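# Close the open server PSU bay with the filler

## Task

Take the bay filler from the parts tray on the service shelf and insert it into whichever of the server's four rear power supply bays is empty, pushing it all the way in until it latches. The spare power supplies must remain in the tray. Everything stays inside the work area: the volume above the shelf top, as wide as the shelf, stretching from the shelf at the robot's front to the server's supply bays. The tray is not fixed to the shelf. When finished, release the filler and pull the hands away from it.

## Robot and tools

Robot: two arms. left_arm carries a left hand and sits on the +y side; right_arm carries a right hand on the -y side. The base poses in the scene frame are left_arm (+0.076, +0.238, +1.439) m, quat_wxyz (+0.790, -0.312, +0.194, -0.491), and right_arm (+0.076, -0.238, +1.439) m, quat_wxyz (+0.790, +0.312, +0.194, +0.491). Both cameras are wrist-mounted: cam_left_wrist and cam_right_wrist, each 616x616.

Scene frame: the origin is on the floor beneath the centre of the robot's foot. +x points where the robot faces, +y points to its left and +z points up. Furniture may sit at an angle to the robot, and only the floor height is known. Reported hand positions and orientations can be wrong by a few cm, more so at long reach.

Hand point: this is a spot fixed to the palm, 0.15 m out from the wrist flange along the fingers and 0.05 m in front of the palm. Its axes are +z along the straight fingers and +y out of the palm. On the right hand, +x runs across the palm away from the thumb. On the left hand, +x runs toward the thumb. Straight fingers extend 0.06 to 0.07 m past the point and lie 0.06 m behind it along -y. A wrist bracket on the little-finger side can strike objects. With the thumb turned opposite the fingers, the hand can grasp things about 0.035 to 0.065 m thick, or a handle down to about 0.025 m.

The row, shared by execute_actions and move: one flat list of 28 numbers, each in [-1, 1], covering both arms even when only one moves. The order is: left dx, dy, dz, rx, ry, rz; left little, ring, middle, index, thumb_bend, thumb_turn; left force_limit, speed; then the same 14 numbers for the right arm.

The six pose numbers are offsets, not poses. Each counts from that arm's Hand target as it stood when the action or move began, along that Hand target's own axes. The scale is 1.0 = 0.6 m for dx, dy, dz and 1.0 = 180 degrees for the rotation vector rx, ry, rz. Every row in one action counts from that same starting point. Sending the same offset again therefore moves the arm further. To hold an arm, send six zeros; that command also re-requests the Hand target.

The six finger numbers are absolute targets: +1 is open or straight, -1 is closed. For thumb_turn, -1 places the thumb in front of the palm and +1 places it beside the palm. force_limit maps linearly from about 0 N at -1 to 10 N at +1, or 15 N for the two thumb motors. speed rises from near zero at -1 to full speed at +0.48 and stays full up to +1. For a gentle grip, use speed -0.94 or lower. No value means "no change" for a hand. To keep a hand as it is, repeat the last eight hand numbers actually executed for it. If none have run yet, send its hand_measured values plus hand_force_limit and hand_speed. To grip harder, raise force_limit and send a target more closed than hand_measured. To loosen, send a target more open than hand_measured.

execute_actions(actions, cameras): actions holds up to 15 rows per action, one per 1/30 s step. A shorter action repeats its last row until 15 steps are filled. An empty actions list returns images. cameras takes names, ["all"] or [].

move(target, speed, blend, blocking, cameras): target is one row, or up to 15 rows in sequence. Every row counts from the same starting Hand targets, not from the row before. speed is the path speed in m/s, from 0.002 to 4.3 (default 0.25), and turns run at up to twice that in rad/s. It can be one value or one per target. blend is a corner-rounding distance in m; 0 means stop at that target. A move lasts 10 s at most and does not avoid obstacles or the other arm. Faster moves hit harder and stray further. Avoid paths that pass near an arm's own base.

wait(seconds 0 to 10). stop() brakes a running move. zoom_image(camera, region [x0, y0, x1, y1] in pixels, each side at most 504) only works on the newest images. show_instructions() shows the reference images. finished_scene(scene 1) ends the scene for good.

Results give, per arm: end_effector_position (m), end_effector_quat_wxyz, and Hand target, the base for the next offsets after the 40-degree orientation clip. They also give joint positions, velocities (possibly reported as "within noise" or left out) and torques. Torques include gravity, are offset and noisy, and torques 3 and 4 wrap at ±28 N m. The hand fields are hand_measured, hand_stopped_by (moving, target, force, stalled, fault) and hand_load_n, where a positive load pushes the finger open and a value near 0 can mean the grip was lost. Motor temperatures also appear. A move adds a move: line, for example done, off_target, moving, held or fault, plus any limits (paced, held).

When at rest, the hand often ends 1 to 5 cm short of its command, usually low. Send the remaining distance as a new offset. Each controller step limits the commanded orientation to within 40 degrees of the measured one.

Avoid the following: hitting or pressing the two arms against each other, or closing one hand on the other's fingers; knocking anything out of the work area; dropping parts or releasing them while they move; slamming into the server or other fixed objects; overloading fingers. An arm blocked by something keeps pushing until commanded back past its hand point. Long holds, a stretched-out arm and pushing against an unreachable pose all heat the motors. At 85 °C a MOTOR HOT line appears; at 100 °C the arm goes limp for 30 to 60 s. Loose objects may get an occasional small push from outside.

Each tool is called after "Emit:" as name([rows], argument=value, ...), one row to a line, values as JSON.

Reference images:

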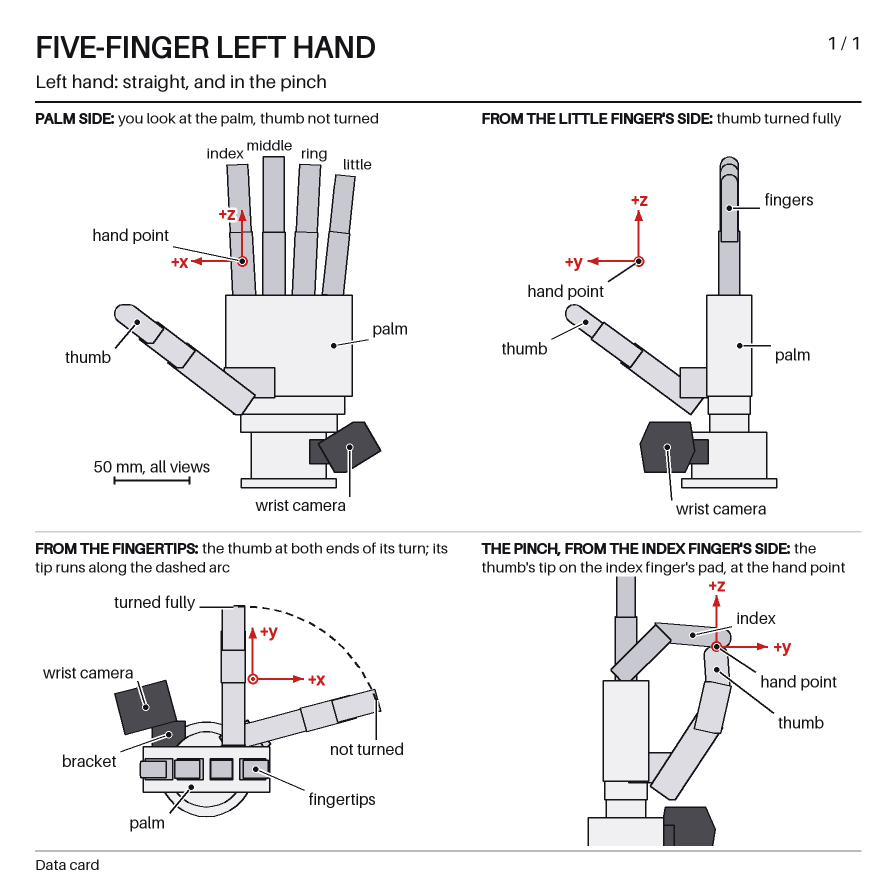

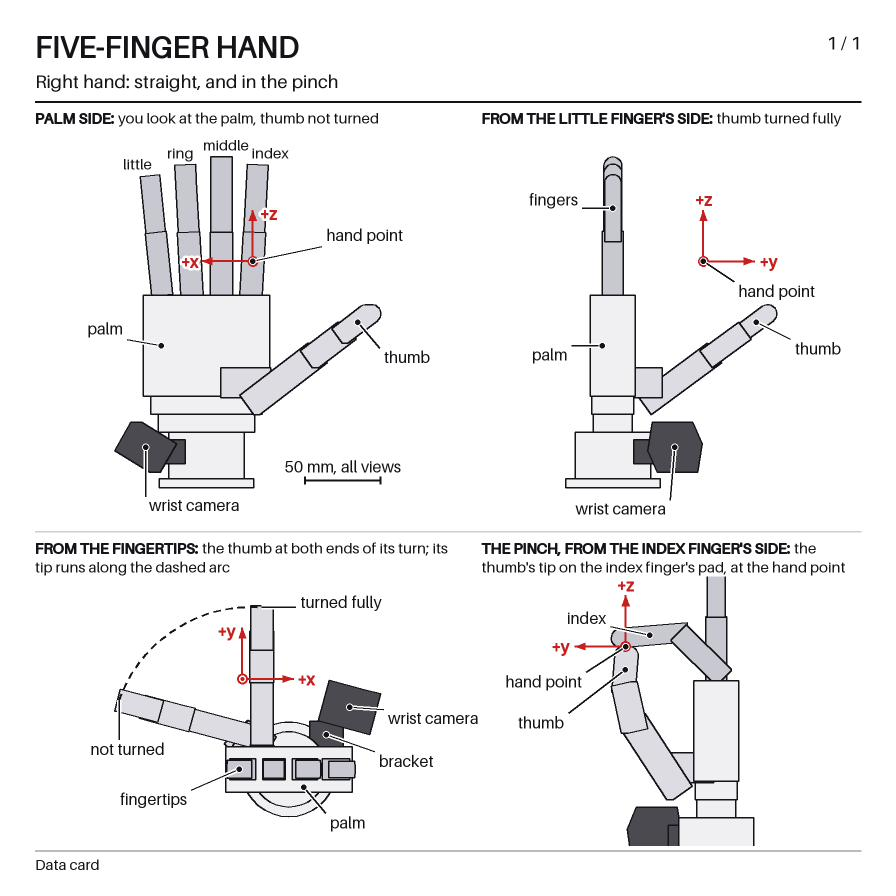

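## Session

Emit:
execute_actions(actions=[])

Scene clock: 0.00 s.
left_arm: end_effector_position=(+0.5845, +0.2072, +1.3915) hand_measured=(+1.000, +1.000, +1.000, +1.000, +1.000, +1.000) hand_load_n=(+0.0, +0.0, +0.0, +0.0, +0.0, +0.0) hand_stopped_by=(target, target, target, target, target, target) hand_force_limit=0.00 hand_speed=-0.80 end_effector_quat_wxyz=(-0.183, +0.683, -0.683, +0.183) | right_arm: end_effector_position=(+0.5844, -0.2080, +1.3915) hand_measured=(+1.000, +1.000, +1.000, +1.000, +1.000, +1.000) hand_load_n=(+0.0, +0.0, +0.0, -0.5, +0.0, +0.0) hand_stopped_by=(target, target, target, target, target, target) hand_force_limit=0.00 hand_speed=-0.80 end_effector_quat_wxyz=(+0.183, -0.683, +0.683, -0.183)
Joint positions: left_arm=[0.775 0.9 0.774 -0.261 -0.525 0.124] | right_arm=[-0.775 0.899 0.773 -0.262 0.526 -0.124]
Joint velocities: within noise
Joint torques (N m): no reading
Motor temperatures (°C): left_arm=[23 23 27 25 23 25] | right_arm=[23 26 25 25 23 25]
Heat: left arm: hottest elbow 27 °C; right arm: hottest shoulder 26 °C.
Hand target: left_arm +0.5948, +0.2090, +1.3985; -0.189, +0.685, -0.677, +0.190 | right_arm +0.5920, -0.2092, +1.3950; -0.186, +0.680, -0.685, +0.187

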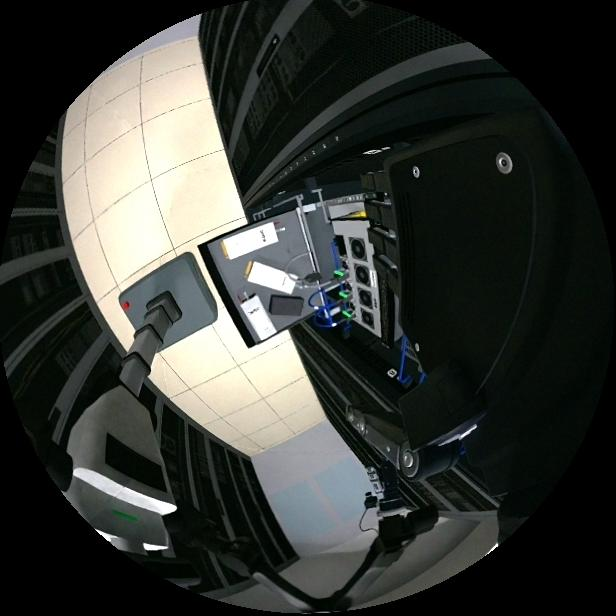

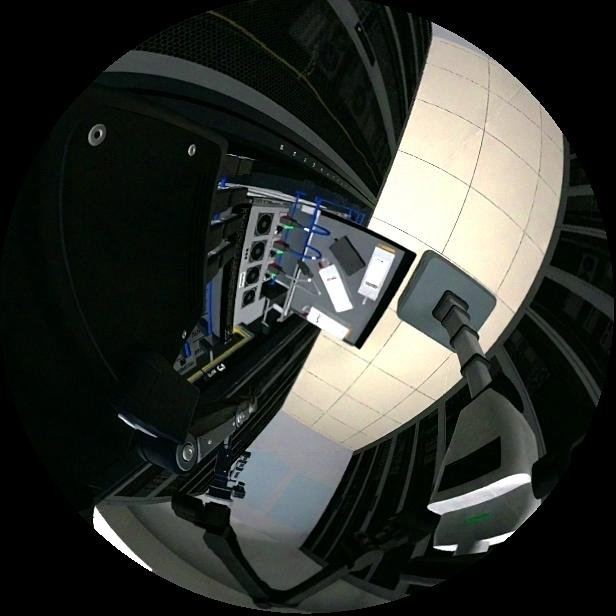

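Emit:
zoom_image(camera="cam_left_wrist", region=[190, 170, 430, 410])

Emit:
zoom_image(camera="cam_right_wrist", region=[190, 170, 430, 410])

Scaled by 2.100 from the camera's 616x616 image, which has a finer 880x880 frame.

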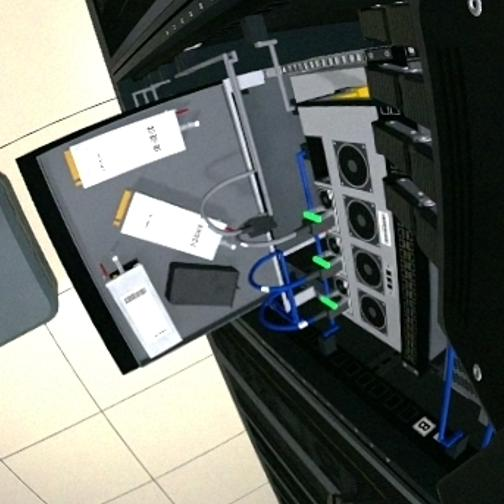

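Scaled by 2.100 from the camera's 616x616 image, which has a finer 880x880 frame.

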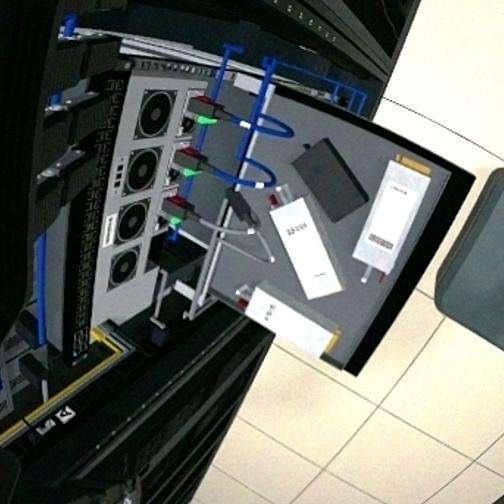

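Emit:
zoom_image(camera="cam_left_wrist", region=[300, 300, 616, 616])

Emit:
zoom_image(camera="cam_left_wrist", region=[220, 180, 400, 360])

Scaled by 1.595 from the camera's 616x616 image, which has a finer 880x880 frame.

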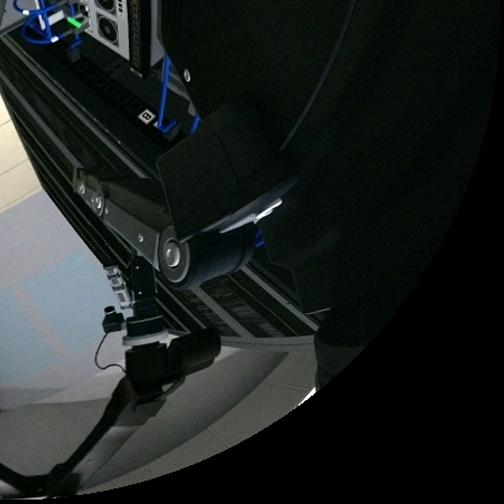

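Scaled by 2.800 from the camera's 616x616 image, which has a finer 880x880 frame.

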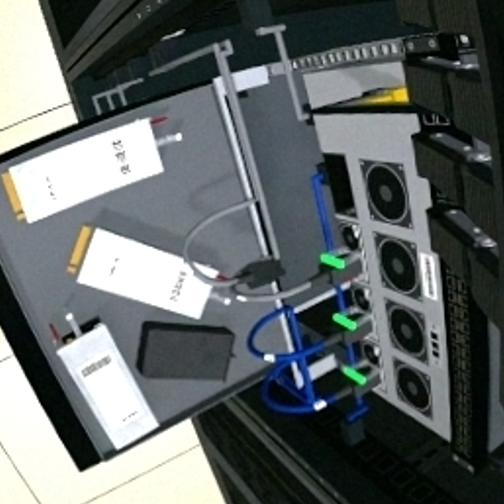

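Emit:
move(target=[0,0,0.35,0,0,0,1,1,1,1,1,1,0,-0.8,0,0,0,0,0,0,1,1,1,1,1,1,0,-0.8], cameras=["cam_left_wrist"])

Scene clock: 85.23 s.
left_arm: end_effector_position=(+0.6841, +0.2019, +1.2155) hand_measured=(+1.000, +1.000, +1.000, +1.000, +1.000, +1.000) hand_load_n=(+0.0, +0.0, +0.0, +0.0, +0.0, +0.0) hand_stopped_by=(target, target, target, target, target, target) hand_force_limit=0.00 hand_speed=-0.80 end_effector_quat_wxyz=(-0.174, +0.685, -0.684, +0.182) | right_arm: end_effector_position=(+0.5844, -0.2080, +1.3915) hand_measured=(+1.000, +1.000, +1.000, +1.000, +1.000, +1.000) hand_load_n=(+0.0, +0.0, +0.0, +0.0, +0.0, +0.0) hand_stopped_by=(target, target, target, target, target, target) hand_force_limit=0.00 hand_speed=-0.80 end_effector_quat_wxyz=(+0.183, -0.683, +0.683, -0.183)
Joint positions: left_arm=[0.992 1.459 1.023 0.067 -0.316 0.2] | right_arm=[-0.775 0.899 0.773 -0.262 0.526 -0.124]
Joint torques (N m): left_arm=[-2.61 -11.81 5.16 1.54 0.22 0.15] | right_arm=[4.54 -6.12 7.71 1.22 -0.17 0.09]
Heat: left arm: hottest elbow 29 °C; right arm: hottest elbow 29 °C.
Hand target: left_arm +0.7032, +0.2095, +1.2186; -0.189, +0.685, -0.677, +0.190 | right_arm +0.5920, -0.2092, +1.3950; -0.186, +0.680, -0.685, +0.187
Off the commanded pose: left_arm 0.021 m, 2 deg | right_arm 0.008 m, 1 deg.
move: off_target (left_arm)
Images, in order (width x height): cam_left_wrist 616x616.

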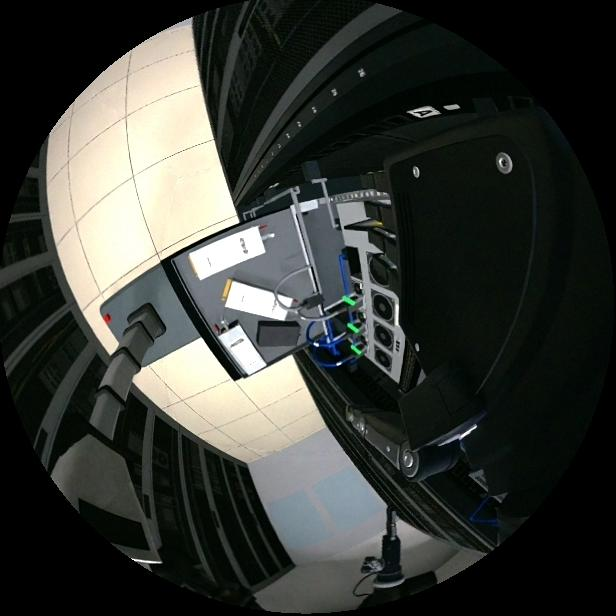

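Emit:
zoom_image(camera="cam_left_wrist", region=[230, 170, 420, 360])

Emit:
zoom_image(camera="cam_left_wrist", region=[160, 200, 340, 380])

Scaled by 2.653 from the camera's 616x616 image, which has a finer 880x880 frame.

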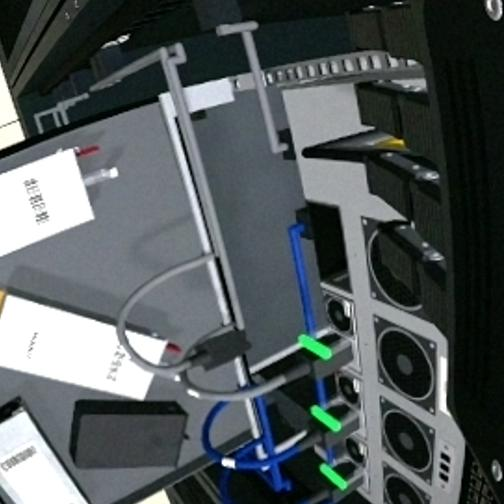

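Scaled by 2.800 from the camera's 616x616 image, which has a finer 880x880 frame.

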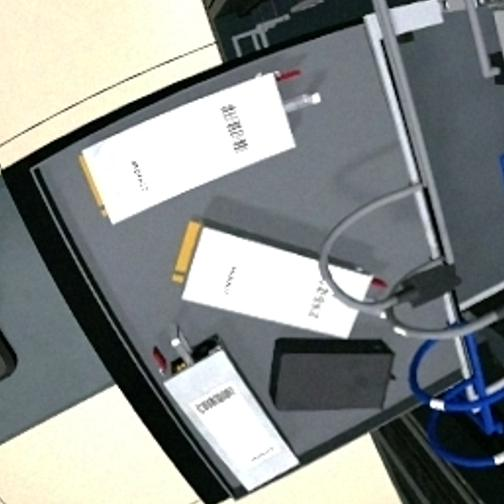

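Emit:
move(target=[-0.067,0.045,0.012,0.333,0,0,1,1,1,1,1,1,0,-0.8,0,0,0,0,0,0,1,1,1,1,1,1,0,-0.8], cameras=["cam_left_wrist"])

Scene clock: 185.17 s.
left_arm: end_effector_position=(+0.6820, +0.2432, +1.1985) hand_measured=(+1.000, +1.000, +1.000, +1.000, +1.000, +1.000) hand_load_n=(+0.0, +0.0, +0.0, +0.0, +0.0, +0.0) hand_stopped_by=(target, target, target, target, target, target) hand_force_limit=0.00 hand_speed=-0.80 end_effector_quat_wxyz=(+0.431, -0.530, +0.562, -0.466) | right_arm: end_effector_position=(+0.5844, -0.2080, +1.3915) hand_measured=(+1.000, +1.000, +1.000, +1.000, +1.000, +1.000) hand_load_n=(+0.0, +0.0, +0.0, +0.0, +0.0, +0.0) hand_stopped_by=(target, target, target, target, target, target) hand_force_limit=0.00 hand_speed=-0.80 end_effector_quat_wxyz=(+0.183, -0.683, +0.683, -0.183)
Joint positions: left_arm=[1.217 1.826 0.723 1.565 0.205 0.282] | right_arm=[-0.775 0.899 0.773 -0.262 0.526 -0.124]
Joint torques (N m): left_arm=[-1.2 -10.23 -0.16 2.71 0.36 -0.07] | right_arm=[4.54 -6.01 7.75 1.29 -0.17 0.09]
Motor temperatures (°C): left_arm=[23 25 30 25 22 25] | right_arm=[23 27 30 25 23 25]
Heat: left arm: hottest elbow 30 °C; right arm: hottest elbow 30 °C.
Hand target: left_arm +0.6834, +0.2491, +1.1984; -0.506, +0.499, -0.492, +0.503 | right_arm +0.5920, -0.2092, +1.3950; -0.186, +0.680, -0.685, +0.187
Off the commanded pose: left_arm 0.006 m, 13 deg | right_arm 0.008 m, 1 deg.
joint sent to its limit (left arm) — joint 4 (wrist pitch), upper limit. The joint targets are off in orientation, not in position.
move: off_target (left_arm)
Images, in order (width x height): cam_left_wrist 616x616.

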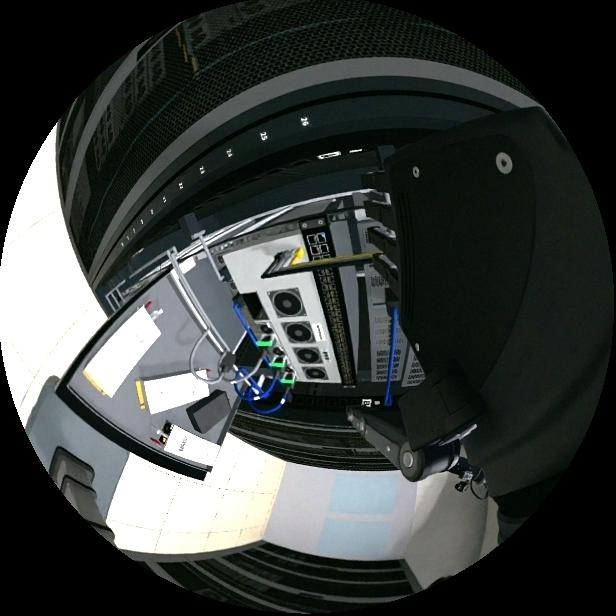

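Emit:
zoom_image(camera="cam_left_wrist", region=[150, 220, 350, 420])

Emit:
zoom_image(camera="cam_left_wrist", region=[200, 270, 300, 370])

Scaled by 2.520 from the camera's 616x616 image, which has a finer 880x880 frame.

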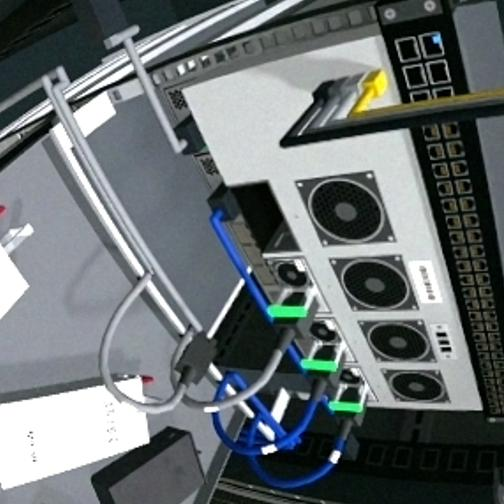

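Scaled by 5.040 from the camera's 616x616 image, which has a finer 880x880 frame.

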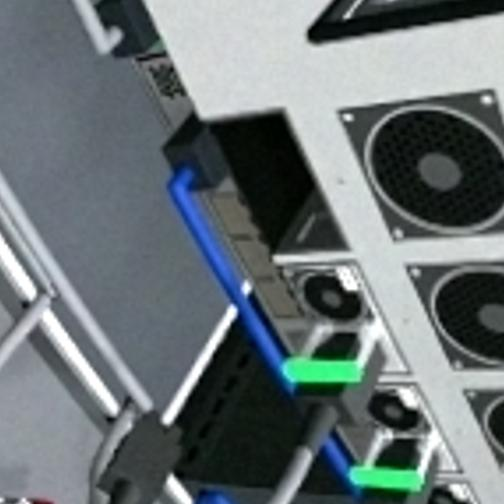

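Emit:
move(target=[0,0,0,0,0,0,1,1,1,1,1,1,0,-0.8,-0.015,0.208,0.486,0,0,0,1,1,1,1,1,1,0,-0.8], cameras=["cam_right_wrist"])

Scene clock: 225.50 s.
left_arm: end_effector_position=(+0.6820, +0.2431, +1.1985) hand_measured=(+1.000, +1.000, +1.000, +1.000, +1.000, +1.000) hand_load_n=(+0.0, +0.0, +0.0, +0.0, +0.0, +0.0) hand_stopped_by=(target, target, target, target, target, target) hand_force_limit=0.00 hand_speed=-0.80 end_effector_quat_wxyz=(+0.431, -0.530, +0.562, -0.466) | right_arm: end_effector_position=(+0.6296, -0.1897, +1.0888) hand_measured=(+1.000, +1.000, +1.000, +1.000, +1.000, +1.000) hand_load_n=(+0.0, +0.0, +0.0, +0.0, +0.0, +0.0) hand_stopped_by=(target, target, target, target, target, target) hand_force_limit=0.00 hand_speed=-0.80 end_effector_quat_wxyz=(+0.190, -0.681, +0.685, -0.179)
Joint positions: left_arm=[1.217 1.826 0.723 1.565 0.205 0.281] | right_arm=[-1.067 1.748 0.955 0.449 0.238 -0.227]
Joint torques (N m): left_arm=[-1.2 -10.05 -0.16 2.67 0.34 -0.02] | right_arm=[6.01 -10.99 2.8 1.99 -0.38 -0.03]
Heat: left arm: hottest elbow 28 °C; right arm: hottest elbow 30 °C.
Hand target: left_arm +0.6833, +0.2491, +1.1984; -0.506, +0.499, -0.492, +0.503 | right_arm +0.6332, -0.2003, +1.0805; -0.186, +0.679, -0.685, +0.187
Off the commanded pose: left_arm 0.006 m, 13 deg | right_arm 0.014 m, 1 deg.
joint sent to its limit (left arm) — joint 4 (wrist pitch), upper limit. The joint targets are off in orientation, not in position.
move: off_target (left_arm, right_arm)
Images, in order (width x height): cam_right_wrist 616x616.

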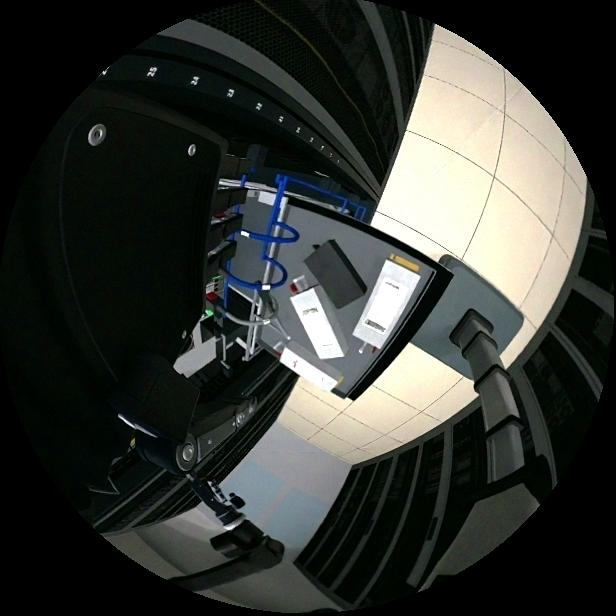

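Emit:
move(target=[0,0,0,0,0,0,1,1,1,0,1,-1,0,0,0,0,0,0,0,0,1,1,1,0,1,-1,0,0], cameras=["all"])

Scene clock: 276.27 s.
left_arm: end_effector_position=(+0.6822, +0.2430, +1.1988) hand_measured=(+1.000, +1.000, +1.000, +0.000, +1.000, -1.000) hand_load_n=(+0.0, -0.5, +0.0, +0.0, +0.0, +0.0) hand_stopped_by=(target, target, target, target, target, target) hand_force_limit=0.00 hand_speed=0.00 end_effector_quat_wxyz=(+0.431, -0.530, +0.562, -0.467) | right_arm: end_effector_position=(+0.6298, -0.1896, +1.0889) hand_measured=(+1.000, +1.000, +1.000, +0.000, +1.000, -1.000) hand_load_n=(+0.0, +0.0, +0.0, -0.5, +0.0, +0.0) hand_stopped_by=(target, target, target, target, target, target) hand_force_limit=0.00 hand_speed=0.00 end_effector_quat_wxyz=(+0.190, -0.681, +0.684, -0.179)
Joint positions: left_arm=[1.217 1.826 0.723 1.566 0.205 0.28] | right_arm=[-1.067 1.748 0.955 0.45 0.238 -0.228]
Joint torques (N m): left_arm=[-1.26 -10.17 -0.14 2.62 0.35 0] | right_arm=[5.89 -10.81 2.81 1.95 -0.32 -0.03]
Heat: left arm: hottest elbow 27 °C; right arm: hottest elbow 29 °C.
Hand target: left_arm +0.6834, +0.2491, +1.1984; -0.506, +0.499, -0.492, +0.503 | right_arm +0.6332, -0.2003, +1.0805; -0.186, +0.679, -0.685, +0.187
Off the commanded pose: left_arm 0.006 m, 13 deg | right_arm 0.014 m, 1 deg.
joint sent to its limit (left arm) — joint 4 (wrist pitch), upper limit. The joint targets are off in orientation, not in position.
move: off_target (left_arm, right_arm)

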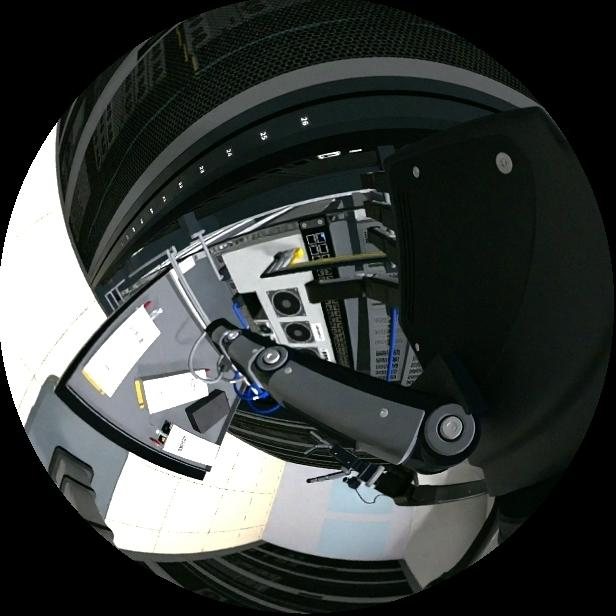

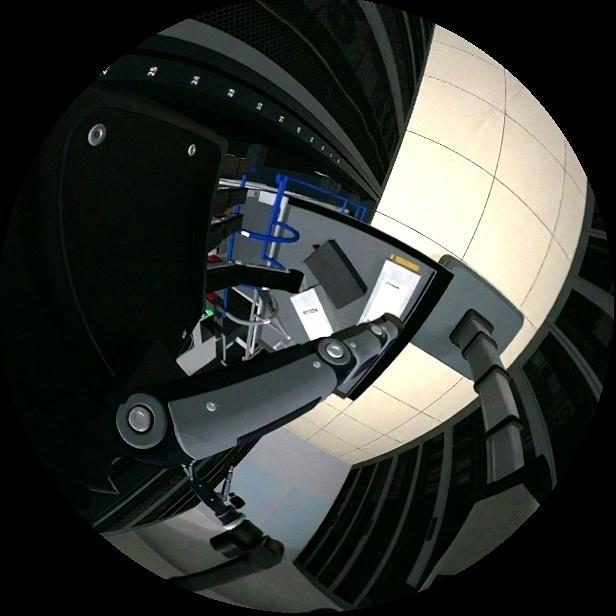

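Emit:
zoom_image(camera="cam_right_wrist", region=[180, 140, 440, 400])

Emit:
zoom_image(camera="cam_left_wrist", region=[180, 150, 420, 390])

Scaled by 1.938 from the camera's 616x616 image, which has a finer 880x880 frame.

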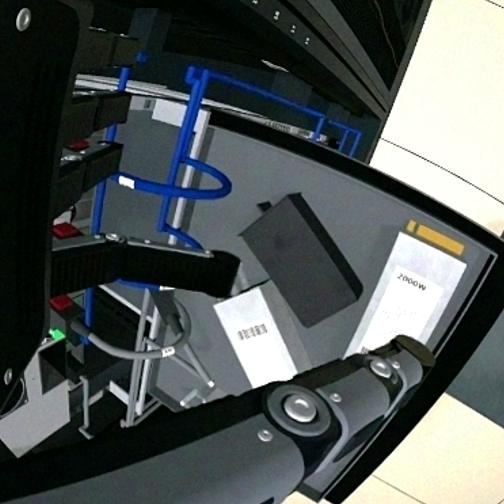

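Scaled by 2.100 from the camera's 616x616 image, which has a finer 880x880 frame.

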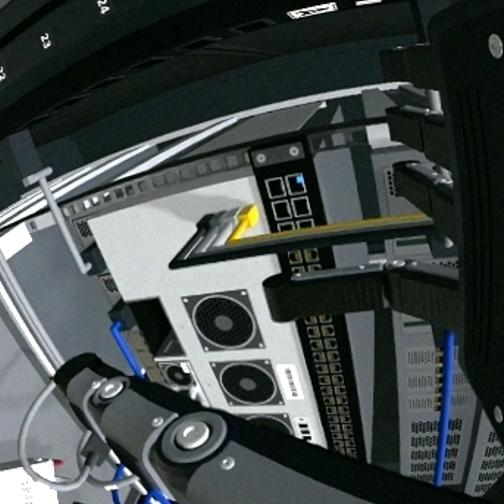

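Emit:
zoom_image(camera="cam_right_wrist", region=[290, 225, 390, 325])

Emit:
zoom_image(camera="cam_left_wrist", region=[140, 360, 260, 480])

Scaled by 5.040 from the camera's 616x616 image, which has a finer 880x880 frame.

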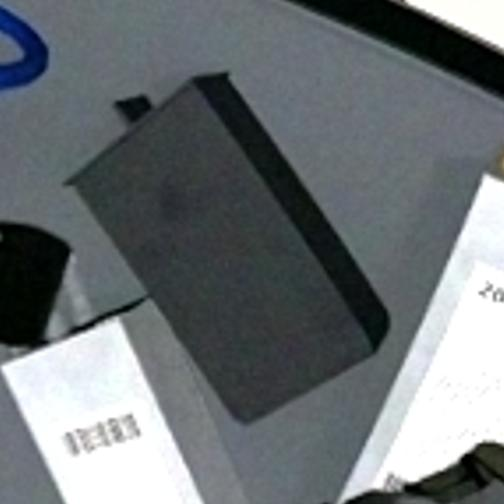

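Scaled by 4.200 from the camera's 616x616 image, which has a finer 880x880 frame.

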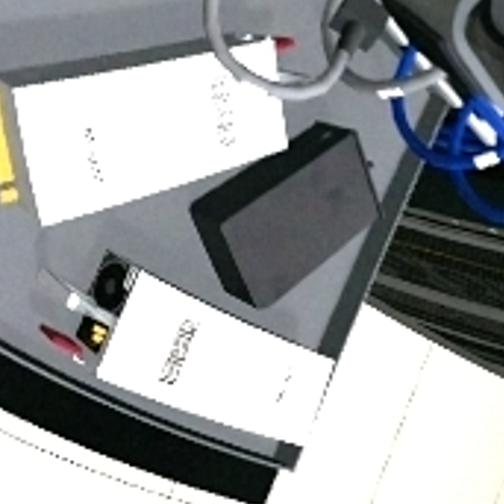

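Emit:
move([
  [0,0,0,0,0,0,1,1,1,1,1,1,0,-0.8,-0.165,0.022,0.205,0.122,-0.225,-0.249,1,1,1,1,1,-1,0,0],
  [0,0,0,0,0,0,1,1,1,1,1,1,0,-0.8,-0.165,0.078,0.302,0.122,-0.225,-0.249,1,1,1,1,1,-1,0,0],
], cameras=["all"])

Scene clock: 679.30 s.
left_arm: end_effector_position=(+0.6822, +0.2430, +1.1988) hand_measured=(+1.000, +1.000, +1.000, +1.000, +1.000, +1.000) hand_load_n=(+0.0, +0.0, +0.0, +0.0, +0.0, -0.5) hand_stopped_by=(target, target, target, target, target, target) hand_force_limit=0.00 hand_speed=-0.80 end_effector_quat_wxyz=(+0.431, -0.530, +0.562, -0.467) | right_arm: end_effector_position=(+0.6963, -0.0874, +0.9299) hand_measured=(+1.000, +1.000, +1.000, +1.000, +1.000, -1.000) hand_load_n=(+0.5, +0.0, +0.0, +0.0, +0.0, +0.0) hand_stopped_by=(target, target, target, target, target, target) hand_force_limit=0.00 hand_speed=0.00 end_effector_quat_wxyz=(-0.457, +0.852, -0.218, +0.132)
Joint positions: left_arm=[1.217 1.826 0.723 1.566 0.205 0.28] | right_arm=[-1.142 2.277 1.555 0.264 -0.626 -1.129]
Joint torques (N m): left_arm=[-0.97 -9.88 -0.08 2.7 0.35 -0.01] | right_arm=[7.53 -11.16 4.66 0.34 -0.17 0.05]
Heat: left arm: hottest shoulder 27 °C; right arm: hottest shoulder 29 °C.
Hand target: left_arm +0.6834, +0.2491, +1.1984; -0.506, +0.499, -0.492, +0.503 | right_arm +0.6860, -0.1015, +0.9008; -0.441, +0.858, -0.231, +0.124
Off the commanded pose: left_arm 0.006 m, 13 deg | right_arm 0.034 m, 3 deg.
joint sent to its limit (left arm) — joint 4 (wrist pitch), upper limit. The joint targets are off in orientation, not in position.
move: off_target (left_arm, right_arm)

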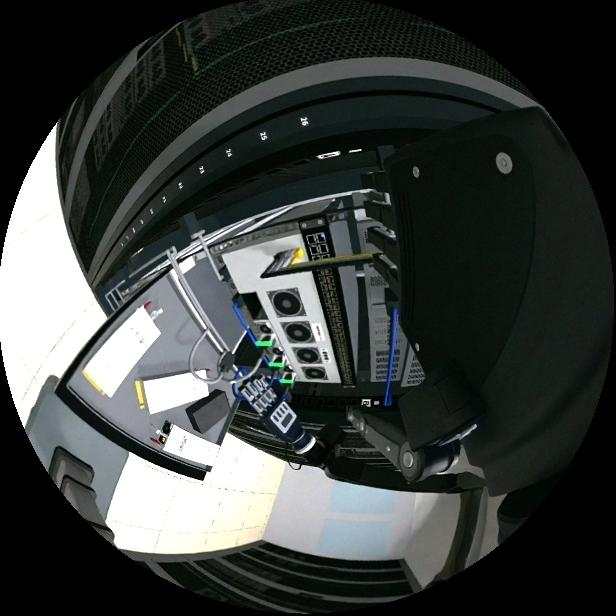

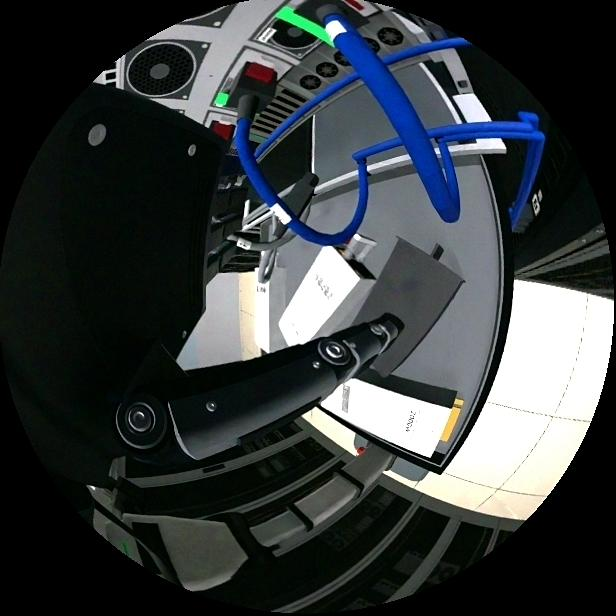

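Emit:
zoom_image(camera="cam_right_wrist", region=[330, 210, 490, 410])

Scaled by 2.520 from the camera's 616x616 image, which has a finer 880x880 frame.

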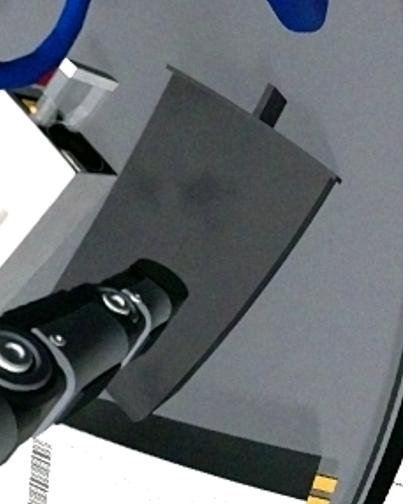

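Emit:
move(target=[0,0,0,0,0,0,1,1,1,1,1,1,0,-0.8,-0.035,0.057,0.038,0,0.020,0.0146,1,1,1,1,1,-1,0,0], cameras=["cam_right_wrist"], speed=0.15)

Emit:
zoom_image(camera="cam_right_wrist", region=[280, 180, 500, 400])

Scene clock: 729.00 s.
left_arm: end_effector_position=(+0.6822, +0.2430, +1.1988) hand_measured=(+1.000, +1.000, +1.000, +1.000, +1.000, +1.000) hand_load_n=(+0.0, +0.0, +0.0, -0.5, +0.0, -0.5) hand_stopped_by=(target, target, target, target, target, target) hand_force_limit=0.00 hand_speed=-0.80 end_effector_quat_wxyz=(+0.431, -0.530, +0.562, -0.467) | right_arm: end_effector_position=(+0.7020, -0.0813, +0.9126) hand_measured=(+1.000, +1.000, +1.000, +1.000, +1.000, -1.000) hand_load_n=(+0.5, +0.0, +0.0, -0.5, +0.0, +0.0) hand_stopped_by=(target, target, target, target, target, target) hand_force_limit=0.00 hand_speed=0.00 end_effector_quat_wxyz=(-0.463, +0.841, -0.217, +0.175)
Joint positions: left_arm=[1.217 1.826 0.723 1.566 0.205 0.28] | right_arm=[-1.142 2.337 1.568 0.412 -0.629 -1.104]
Joint torques (N m): left_arm=[-1.14 -9.93 -0.16 2.67 0.34 -0.01] | right_arm=[7.3 -8.7 4.41 0.81 1.04 0.64]
Heat: left arm: hottest shoulder 27 °C; right arm: hottest shoulder 30 °C.
Hand target: left_arm +0.6834, +0.2491, +1.1984; -0.506, +0.499, -0.492, +0.503 | right_arm +0.6673, -0.0920, +0.8594; -0.437, +0.848, -0.265, +0.141
Off the commanded pose: left_arm 0.006 m, 13 deg | right_arm 0.064 m, 7 deg.
joint sent to its limit (left arm) — joint 4 (wrist pitch), upper limit. The joint targets are off in orientation, not in position.
move: off_target (left_arm, right_arm)
Images, in order (width x height): cam_right_wrist 616x616.

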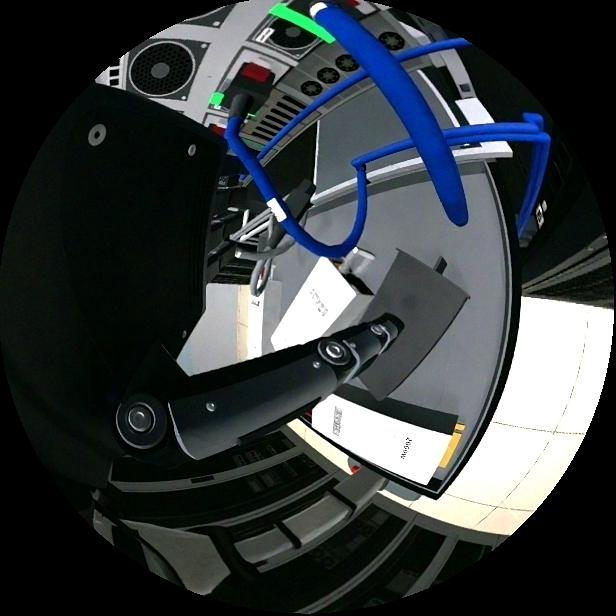

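Scaled by 2.291 from the camera's 616x616 image, which has a finer 880x880 frame.

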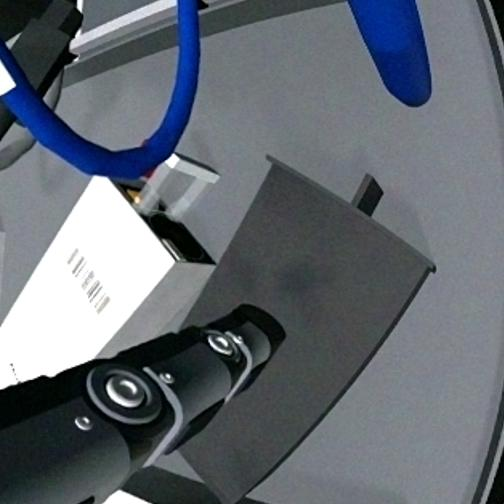

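Emit:
wait(seconds=0.1, cameras=["all"])

Emit:
zoom_image(camera="cam_left_wrist", region=[180, 320, 340, 480])

Emit:
zoom_image(camera="cam_right_wrist", region=[190, 0, 500, 260])

Scene clock: 747.70 s.
left_arm: end_effector_position=(+0.6822, +0.2430, +1.1988) hand_measured=(+1.000, +1.000, +1.000, +1.000, +1.000, +1.000) hand_load_n=(+0.0, +0.0, +0.0, +0.0, +0.0, -0.5) hand_stopped_by=(target, target, target, target, target, target) hand_force_limit=0.00 hand_speed=-0.80 end_effector_quat_wxyz=(+0.431, -0.530, +0.562, -0.467) | right_arm: end_effector_position=(+0.7020, -0.0812, +0.9126) hand_measured=(+1.000, +1.000, +1.000, +1.000, +1.000, -1.000) hand_load_n=(+0.5, +0.0, +0.0, -0.5, +0.0, +0.0) hand_stopped_by=(target, target, target, target, target, target) hand_force_limit=0.00 hand_speed=0.00 end_effector_quat_wxyz=(-0.463, +0.841, -0.217, +0.175)
Joint positions: left_arm=[1.217 1.826 0.723 1.566 0.205 0.28] | right_arm=[-1.142 2.337 1.568 0.412 -0.629 -1.104]
Joint torques (N m): left_arm=[-1.08 -9.99 -0.13 2.73 0.35 0] | right_arm=[7.3 -8.53 4.38 0.72 1.05 0.66]
Heat: left arm: hottest shoulder 27 °C; right arm: hottest shoulder 29 °C.
Hand target: left_arm +0.6834, +0.2491, +1.1984; -0.506, +0.499, -0.492, +0.503 | right_arm +0.6673, -0.0920, +0.8594; -0.437, +0.848, -0.265, +0.141
Off the commanded pose: left_arm 0.006 m, 13 deg | right_arm 0.064 m, 7 deg.
wait: 0.10 s; at rest from the start

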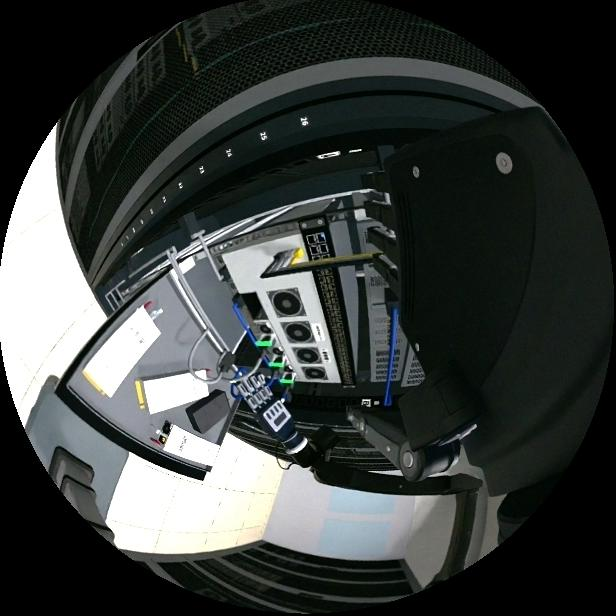

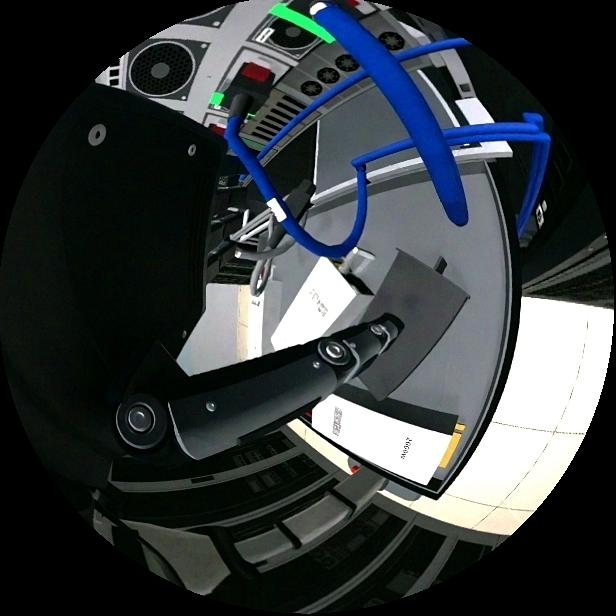

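Scaled by 3.150 from the camera's 616x616 image, which has a finer 880x880 frame.

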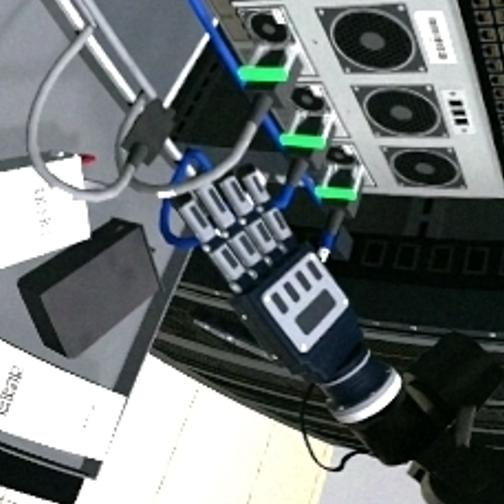

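Scaled by 1.626 from the camera's 616x616 image, which has a finer 880x880 frame.

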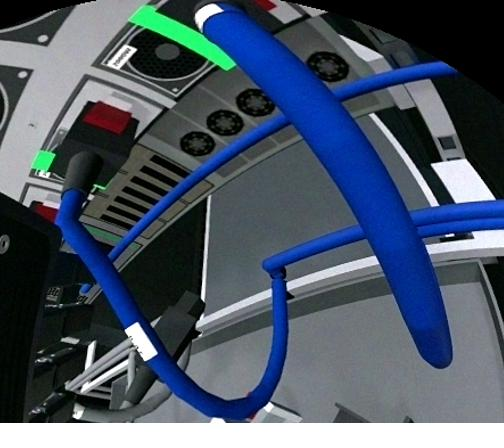

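Emit:
move([
  [0,0,0,0,0,0,1,1,1,1,1,1,0,-0.8,-0.012,-0.14,-0.155,0,0,0,1,1,1,1,1,-1,0,0],
  [0,0,0,0,0,0,1,1,1,1,1,1,0,-0.8,-0.05,-0.2,-0.35,0,0,0,1,1,1,1,1,-1,0,0],
], cameras=["cam_right_wrist"], speed=0.12)

Scene clock: 768.20 s.
left_arm: end_effector_position=(+0.6822, +0.2430, +1.1988) hand_measured=(+1.000, +1.000, +1.000, +1.000, +1.000, +1.000) hand_load_n=(+0.0, +0.0, -0.5, -0.5, +0.0, +0.0) hand_stopped_by=(target, target, target, target, target, target) hand_force_limit=0.00 hand_speed=-0.80 end_effector_quat_wxyz=(+0.431, -0.530, +0.562, -0.467) | right_arm: end_effector_position=(+0.5816, -0.1437, +1.0806) hand_measured=(+1.000, +1.000, +1.000, +1.000, +1.000, -1.000) hand_load_n=(+0.0, +0.0, +0.0, +0.0, +0.0, +0.0) hand_stopped_by=(target, target, target, target, target, target) hand_force_limit=0.00 hand_speed=0.00 end_effector_quat_wxyz=(-0.443, +0.847, -0.264, +0.130)
Joint positions: left_arm=[1.217 1.826 0.723 1.566 0.205 0.28] | right_arm=[-1.186 1.823 0.909 0.475 -0.615 -1.054]
Joint torques (N m): left_arm=[-1.08 -9.99 -0.12 2.66 0.35 -0.02] | right_arm=[5.13 -12.04 -0.02 1.73 -0.87 -0.04]
Heat: left arm: hottest shoulder 27 °C; right arm: hottest shoulder 29 °C.
Hand target: left_arm +0.6834, +0.2491, +1.1984; -0.506, +0.499, -0.492, +0.503 | right_arm +0.5832, -0.1573, +1.0787; -0.437, +0.848, -0.265, +0.141
Off the commanded pose: left_arm 0.006 m, 13 deg | right_arm 0.014 m, 1 deg.
joint sent to its limit (left arm) — joint 4 (wrist pitch), upper limit. The joint targets are off in orientation, not in position.
move: off_target (left_arm, right_arm)
Images, in order (width x height): cam_right_wrist 616x616.

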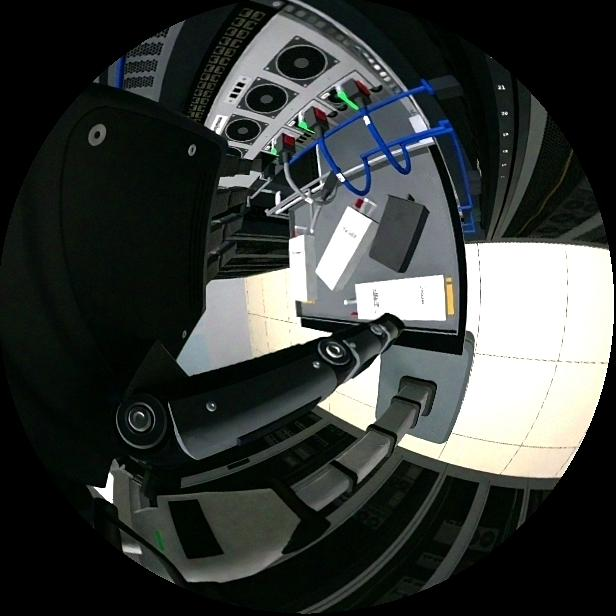

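Emit:
zoom_image(camera="cam_right_wrist", region=[260, 70, 470, 280])

Emit:
zoom_image(camera="cam_right_wrist", region=[360, 180, 440, 280])

Scaled by 2.400 from the camera's 616x616 image, which has a finer 880x880 frame.

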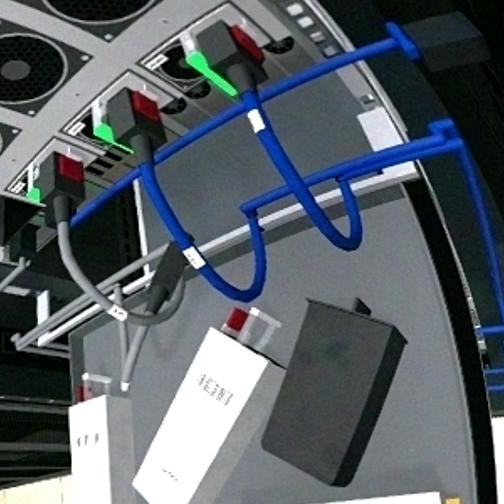

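Scaled by 5.040 from the camera's 616x616 image, which has a finer 880x880 frame.

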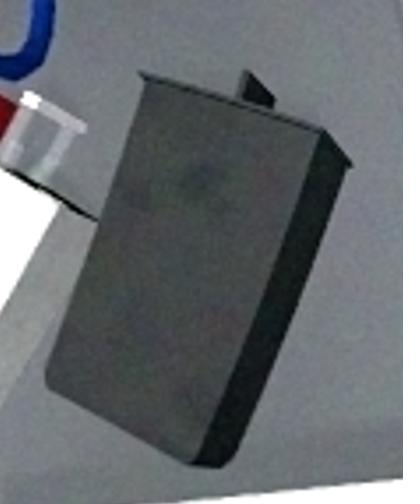

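Emit:
move([
  [0,0,0,0,0,0,1,1,1,1,1,1,0,-0.8,0.016,0.06,0.17,0.0014,0.1014,-0.1638,1,1,1,1,1,-1,0,0],
  [0,0,0,0,0,0,1,1,1,1,1,1,0,-0.8,0.033,0.156,0.355,0.0014,0.1014,-0.1638,1,1,1,1,1,-1,0,0],
], cameras=["cam_right_wrist"], speed=0.15)

Emit:
zoom_image(camera="cam_right_wrist", region=[260, 150, 500, 390])

Scene clock: 811.93 s.
left_arm: end_effector_position=(+0.6822, +0.2430, +1.1988) hand_measured=(+1.000, +1.000, +1.000, +1.000, +1.000, +1.000) hand_load_n=(+0.0, -0.5, +0.0, +0.0, +0.0, +0.0) hand_stopped_by=(target, target, target, target, target, target) hand_force_limit=0.00 hand_speed=-0.80 end_effector_quat_wxyz=(+0.431, -0.530, +0.562, -0.467) | right_arm: end_effector_position=(+0.6798, -0.0892, +0.8859) hand_measured=(+1.000, +1.000, +1.000, +1.000, +1.000, -1.000) hand_load_n=(+0.0, +0.0, +0.0, +0.0, +0.0, +0.0) hand_stopped_by=(target, target, target, target, target, target) hand_force_limit=0.00 hand_speed=0.00 end_effector_quat_wxyz=(-0.337, +0.850, -0.113, +0.389)
Joint positions: left_arm=[1.217 1.826 0.723 1.566 0.205 0.28] | right_arm=[-1.095 2.496 1.449 1.006 -0.389 -1.371]
Joint torques (N m): left_arm=[-1.2 -9.93 -0.17 2.7 0.35 -0.02] | right_arm=[10.93 -10.58 0.58 1.17 -0.45 -0.07]
Heat: left arm: hottest shoulder 27 °C; right arm: hottest shoulder 30 °C.
Hand target: left_arm +0.6834, +0.2491, +1.1984; -0.506, +0.499, -0.492, +0.503 | right_arm +0.6689, -0.0713, +0.8792; -0.342, +0.854, -0.106, +0.378
Off the commanded pose: left_arm 0.006 m, 13 deg | right_arm 0.022 m, 2 deg.
joint sent to its limit (left arm) — joint 4 (wrist pitch), upper limit. The joint targets are off in orientation, not in position.
move: off_target (left_arm, right_arm)
Images, in order (width x height): cam_right_wrist 616x616.

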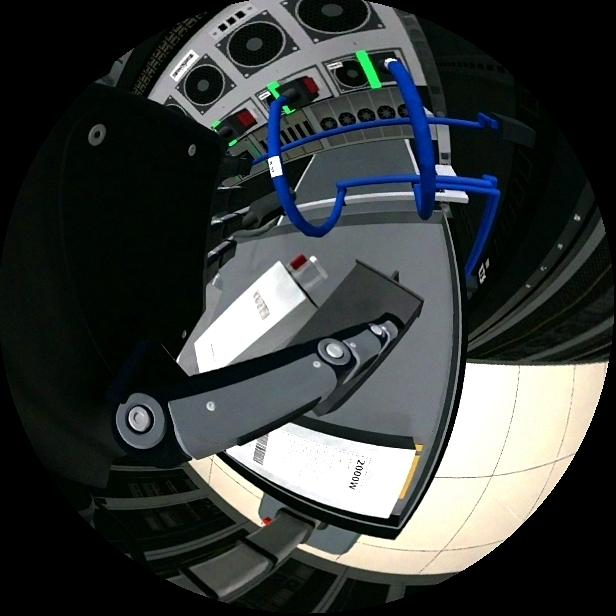

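Scaled by 2.100 from the camera's 616x616 image, which has a finer 880x880 frame.

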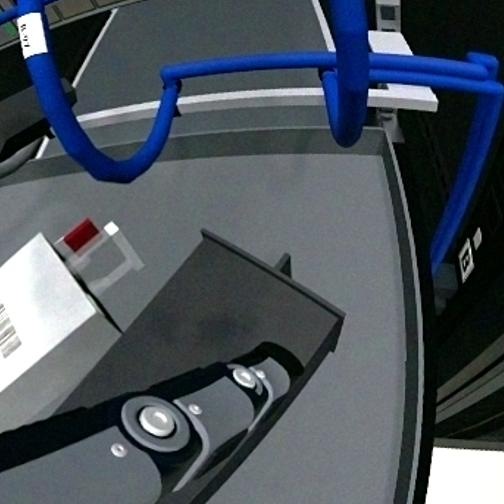

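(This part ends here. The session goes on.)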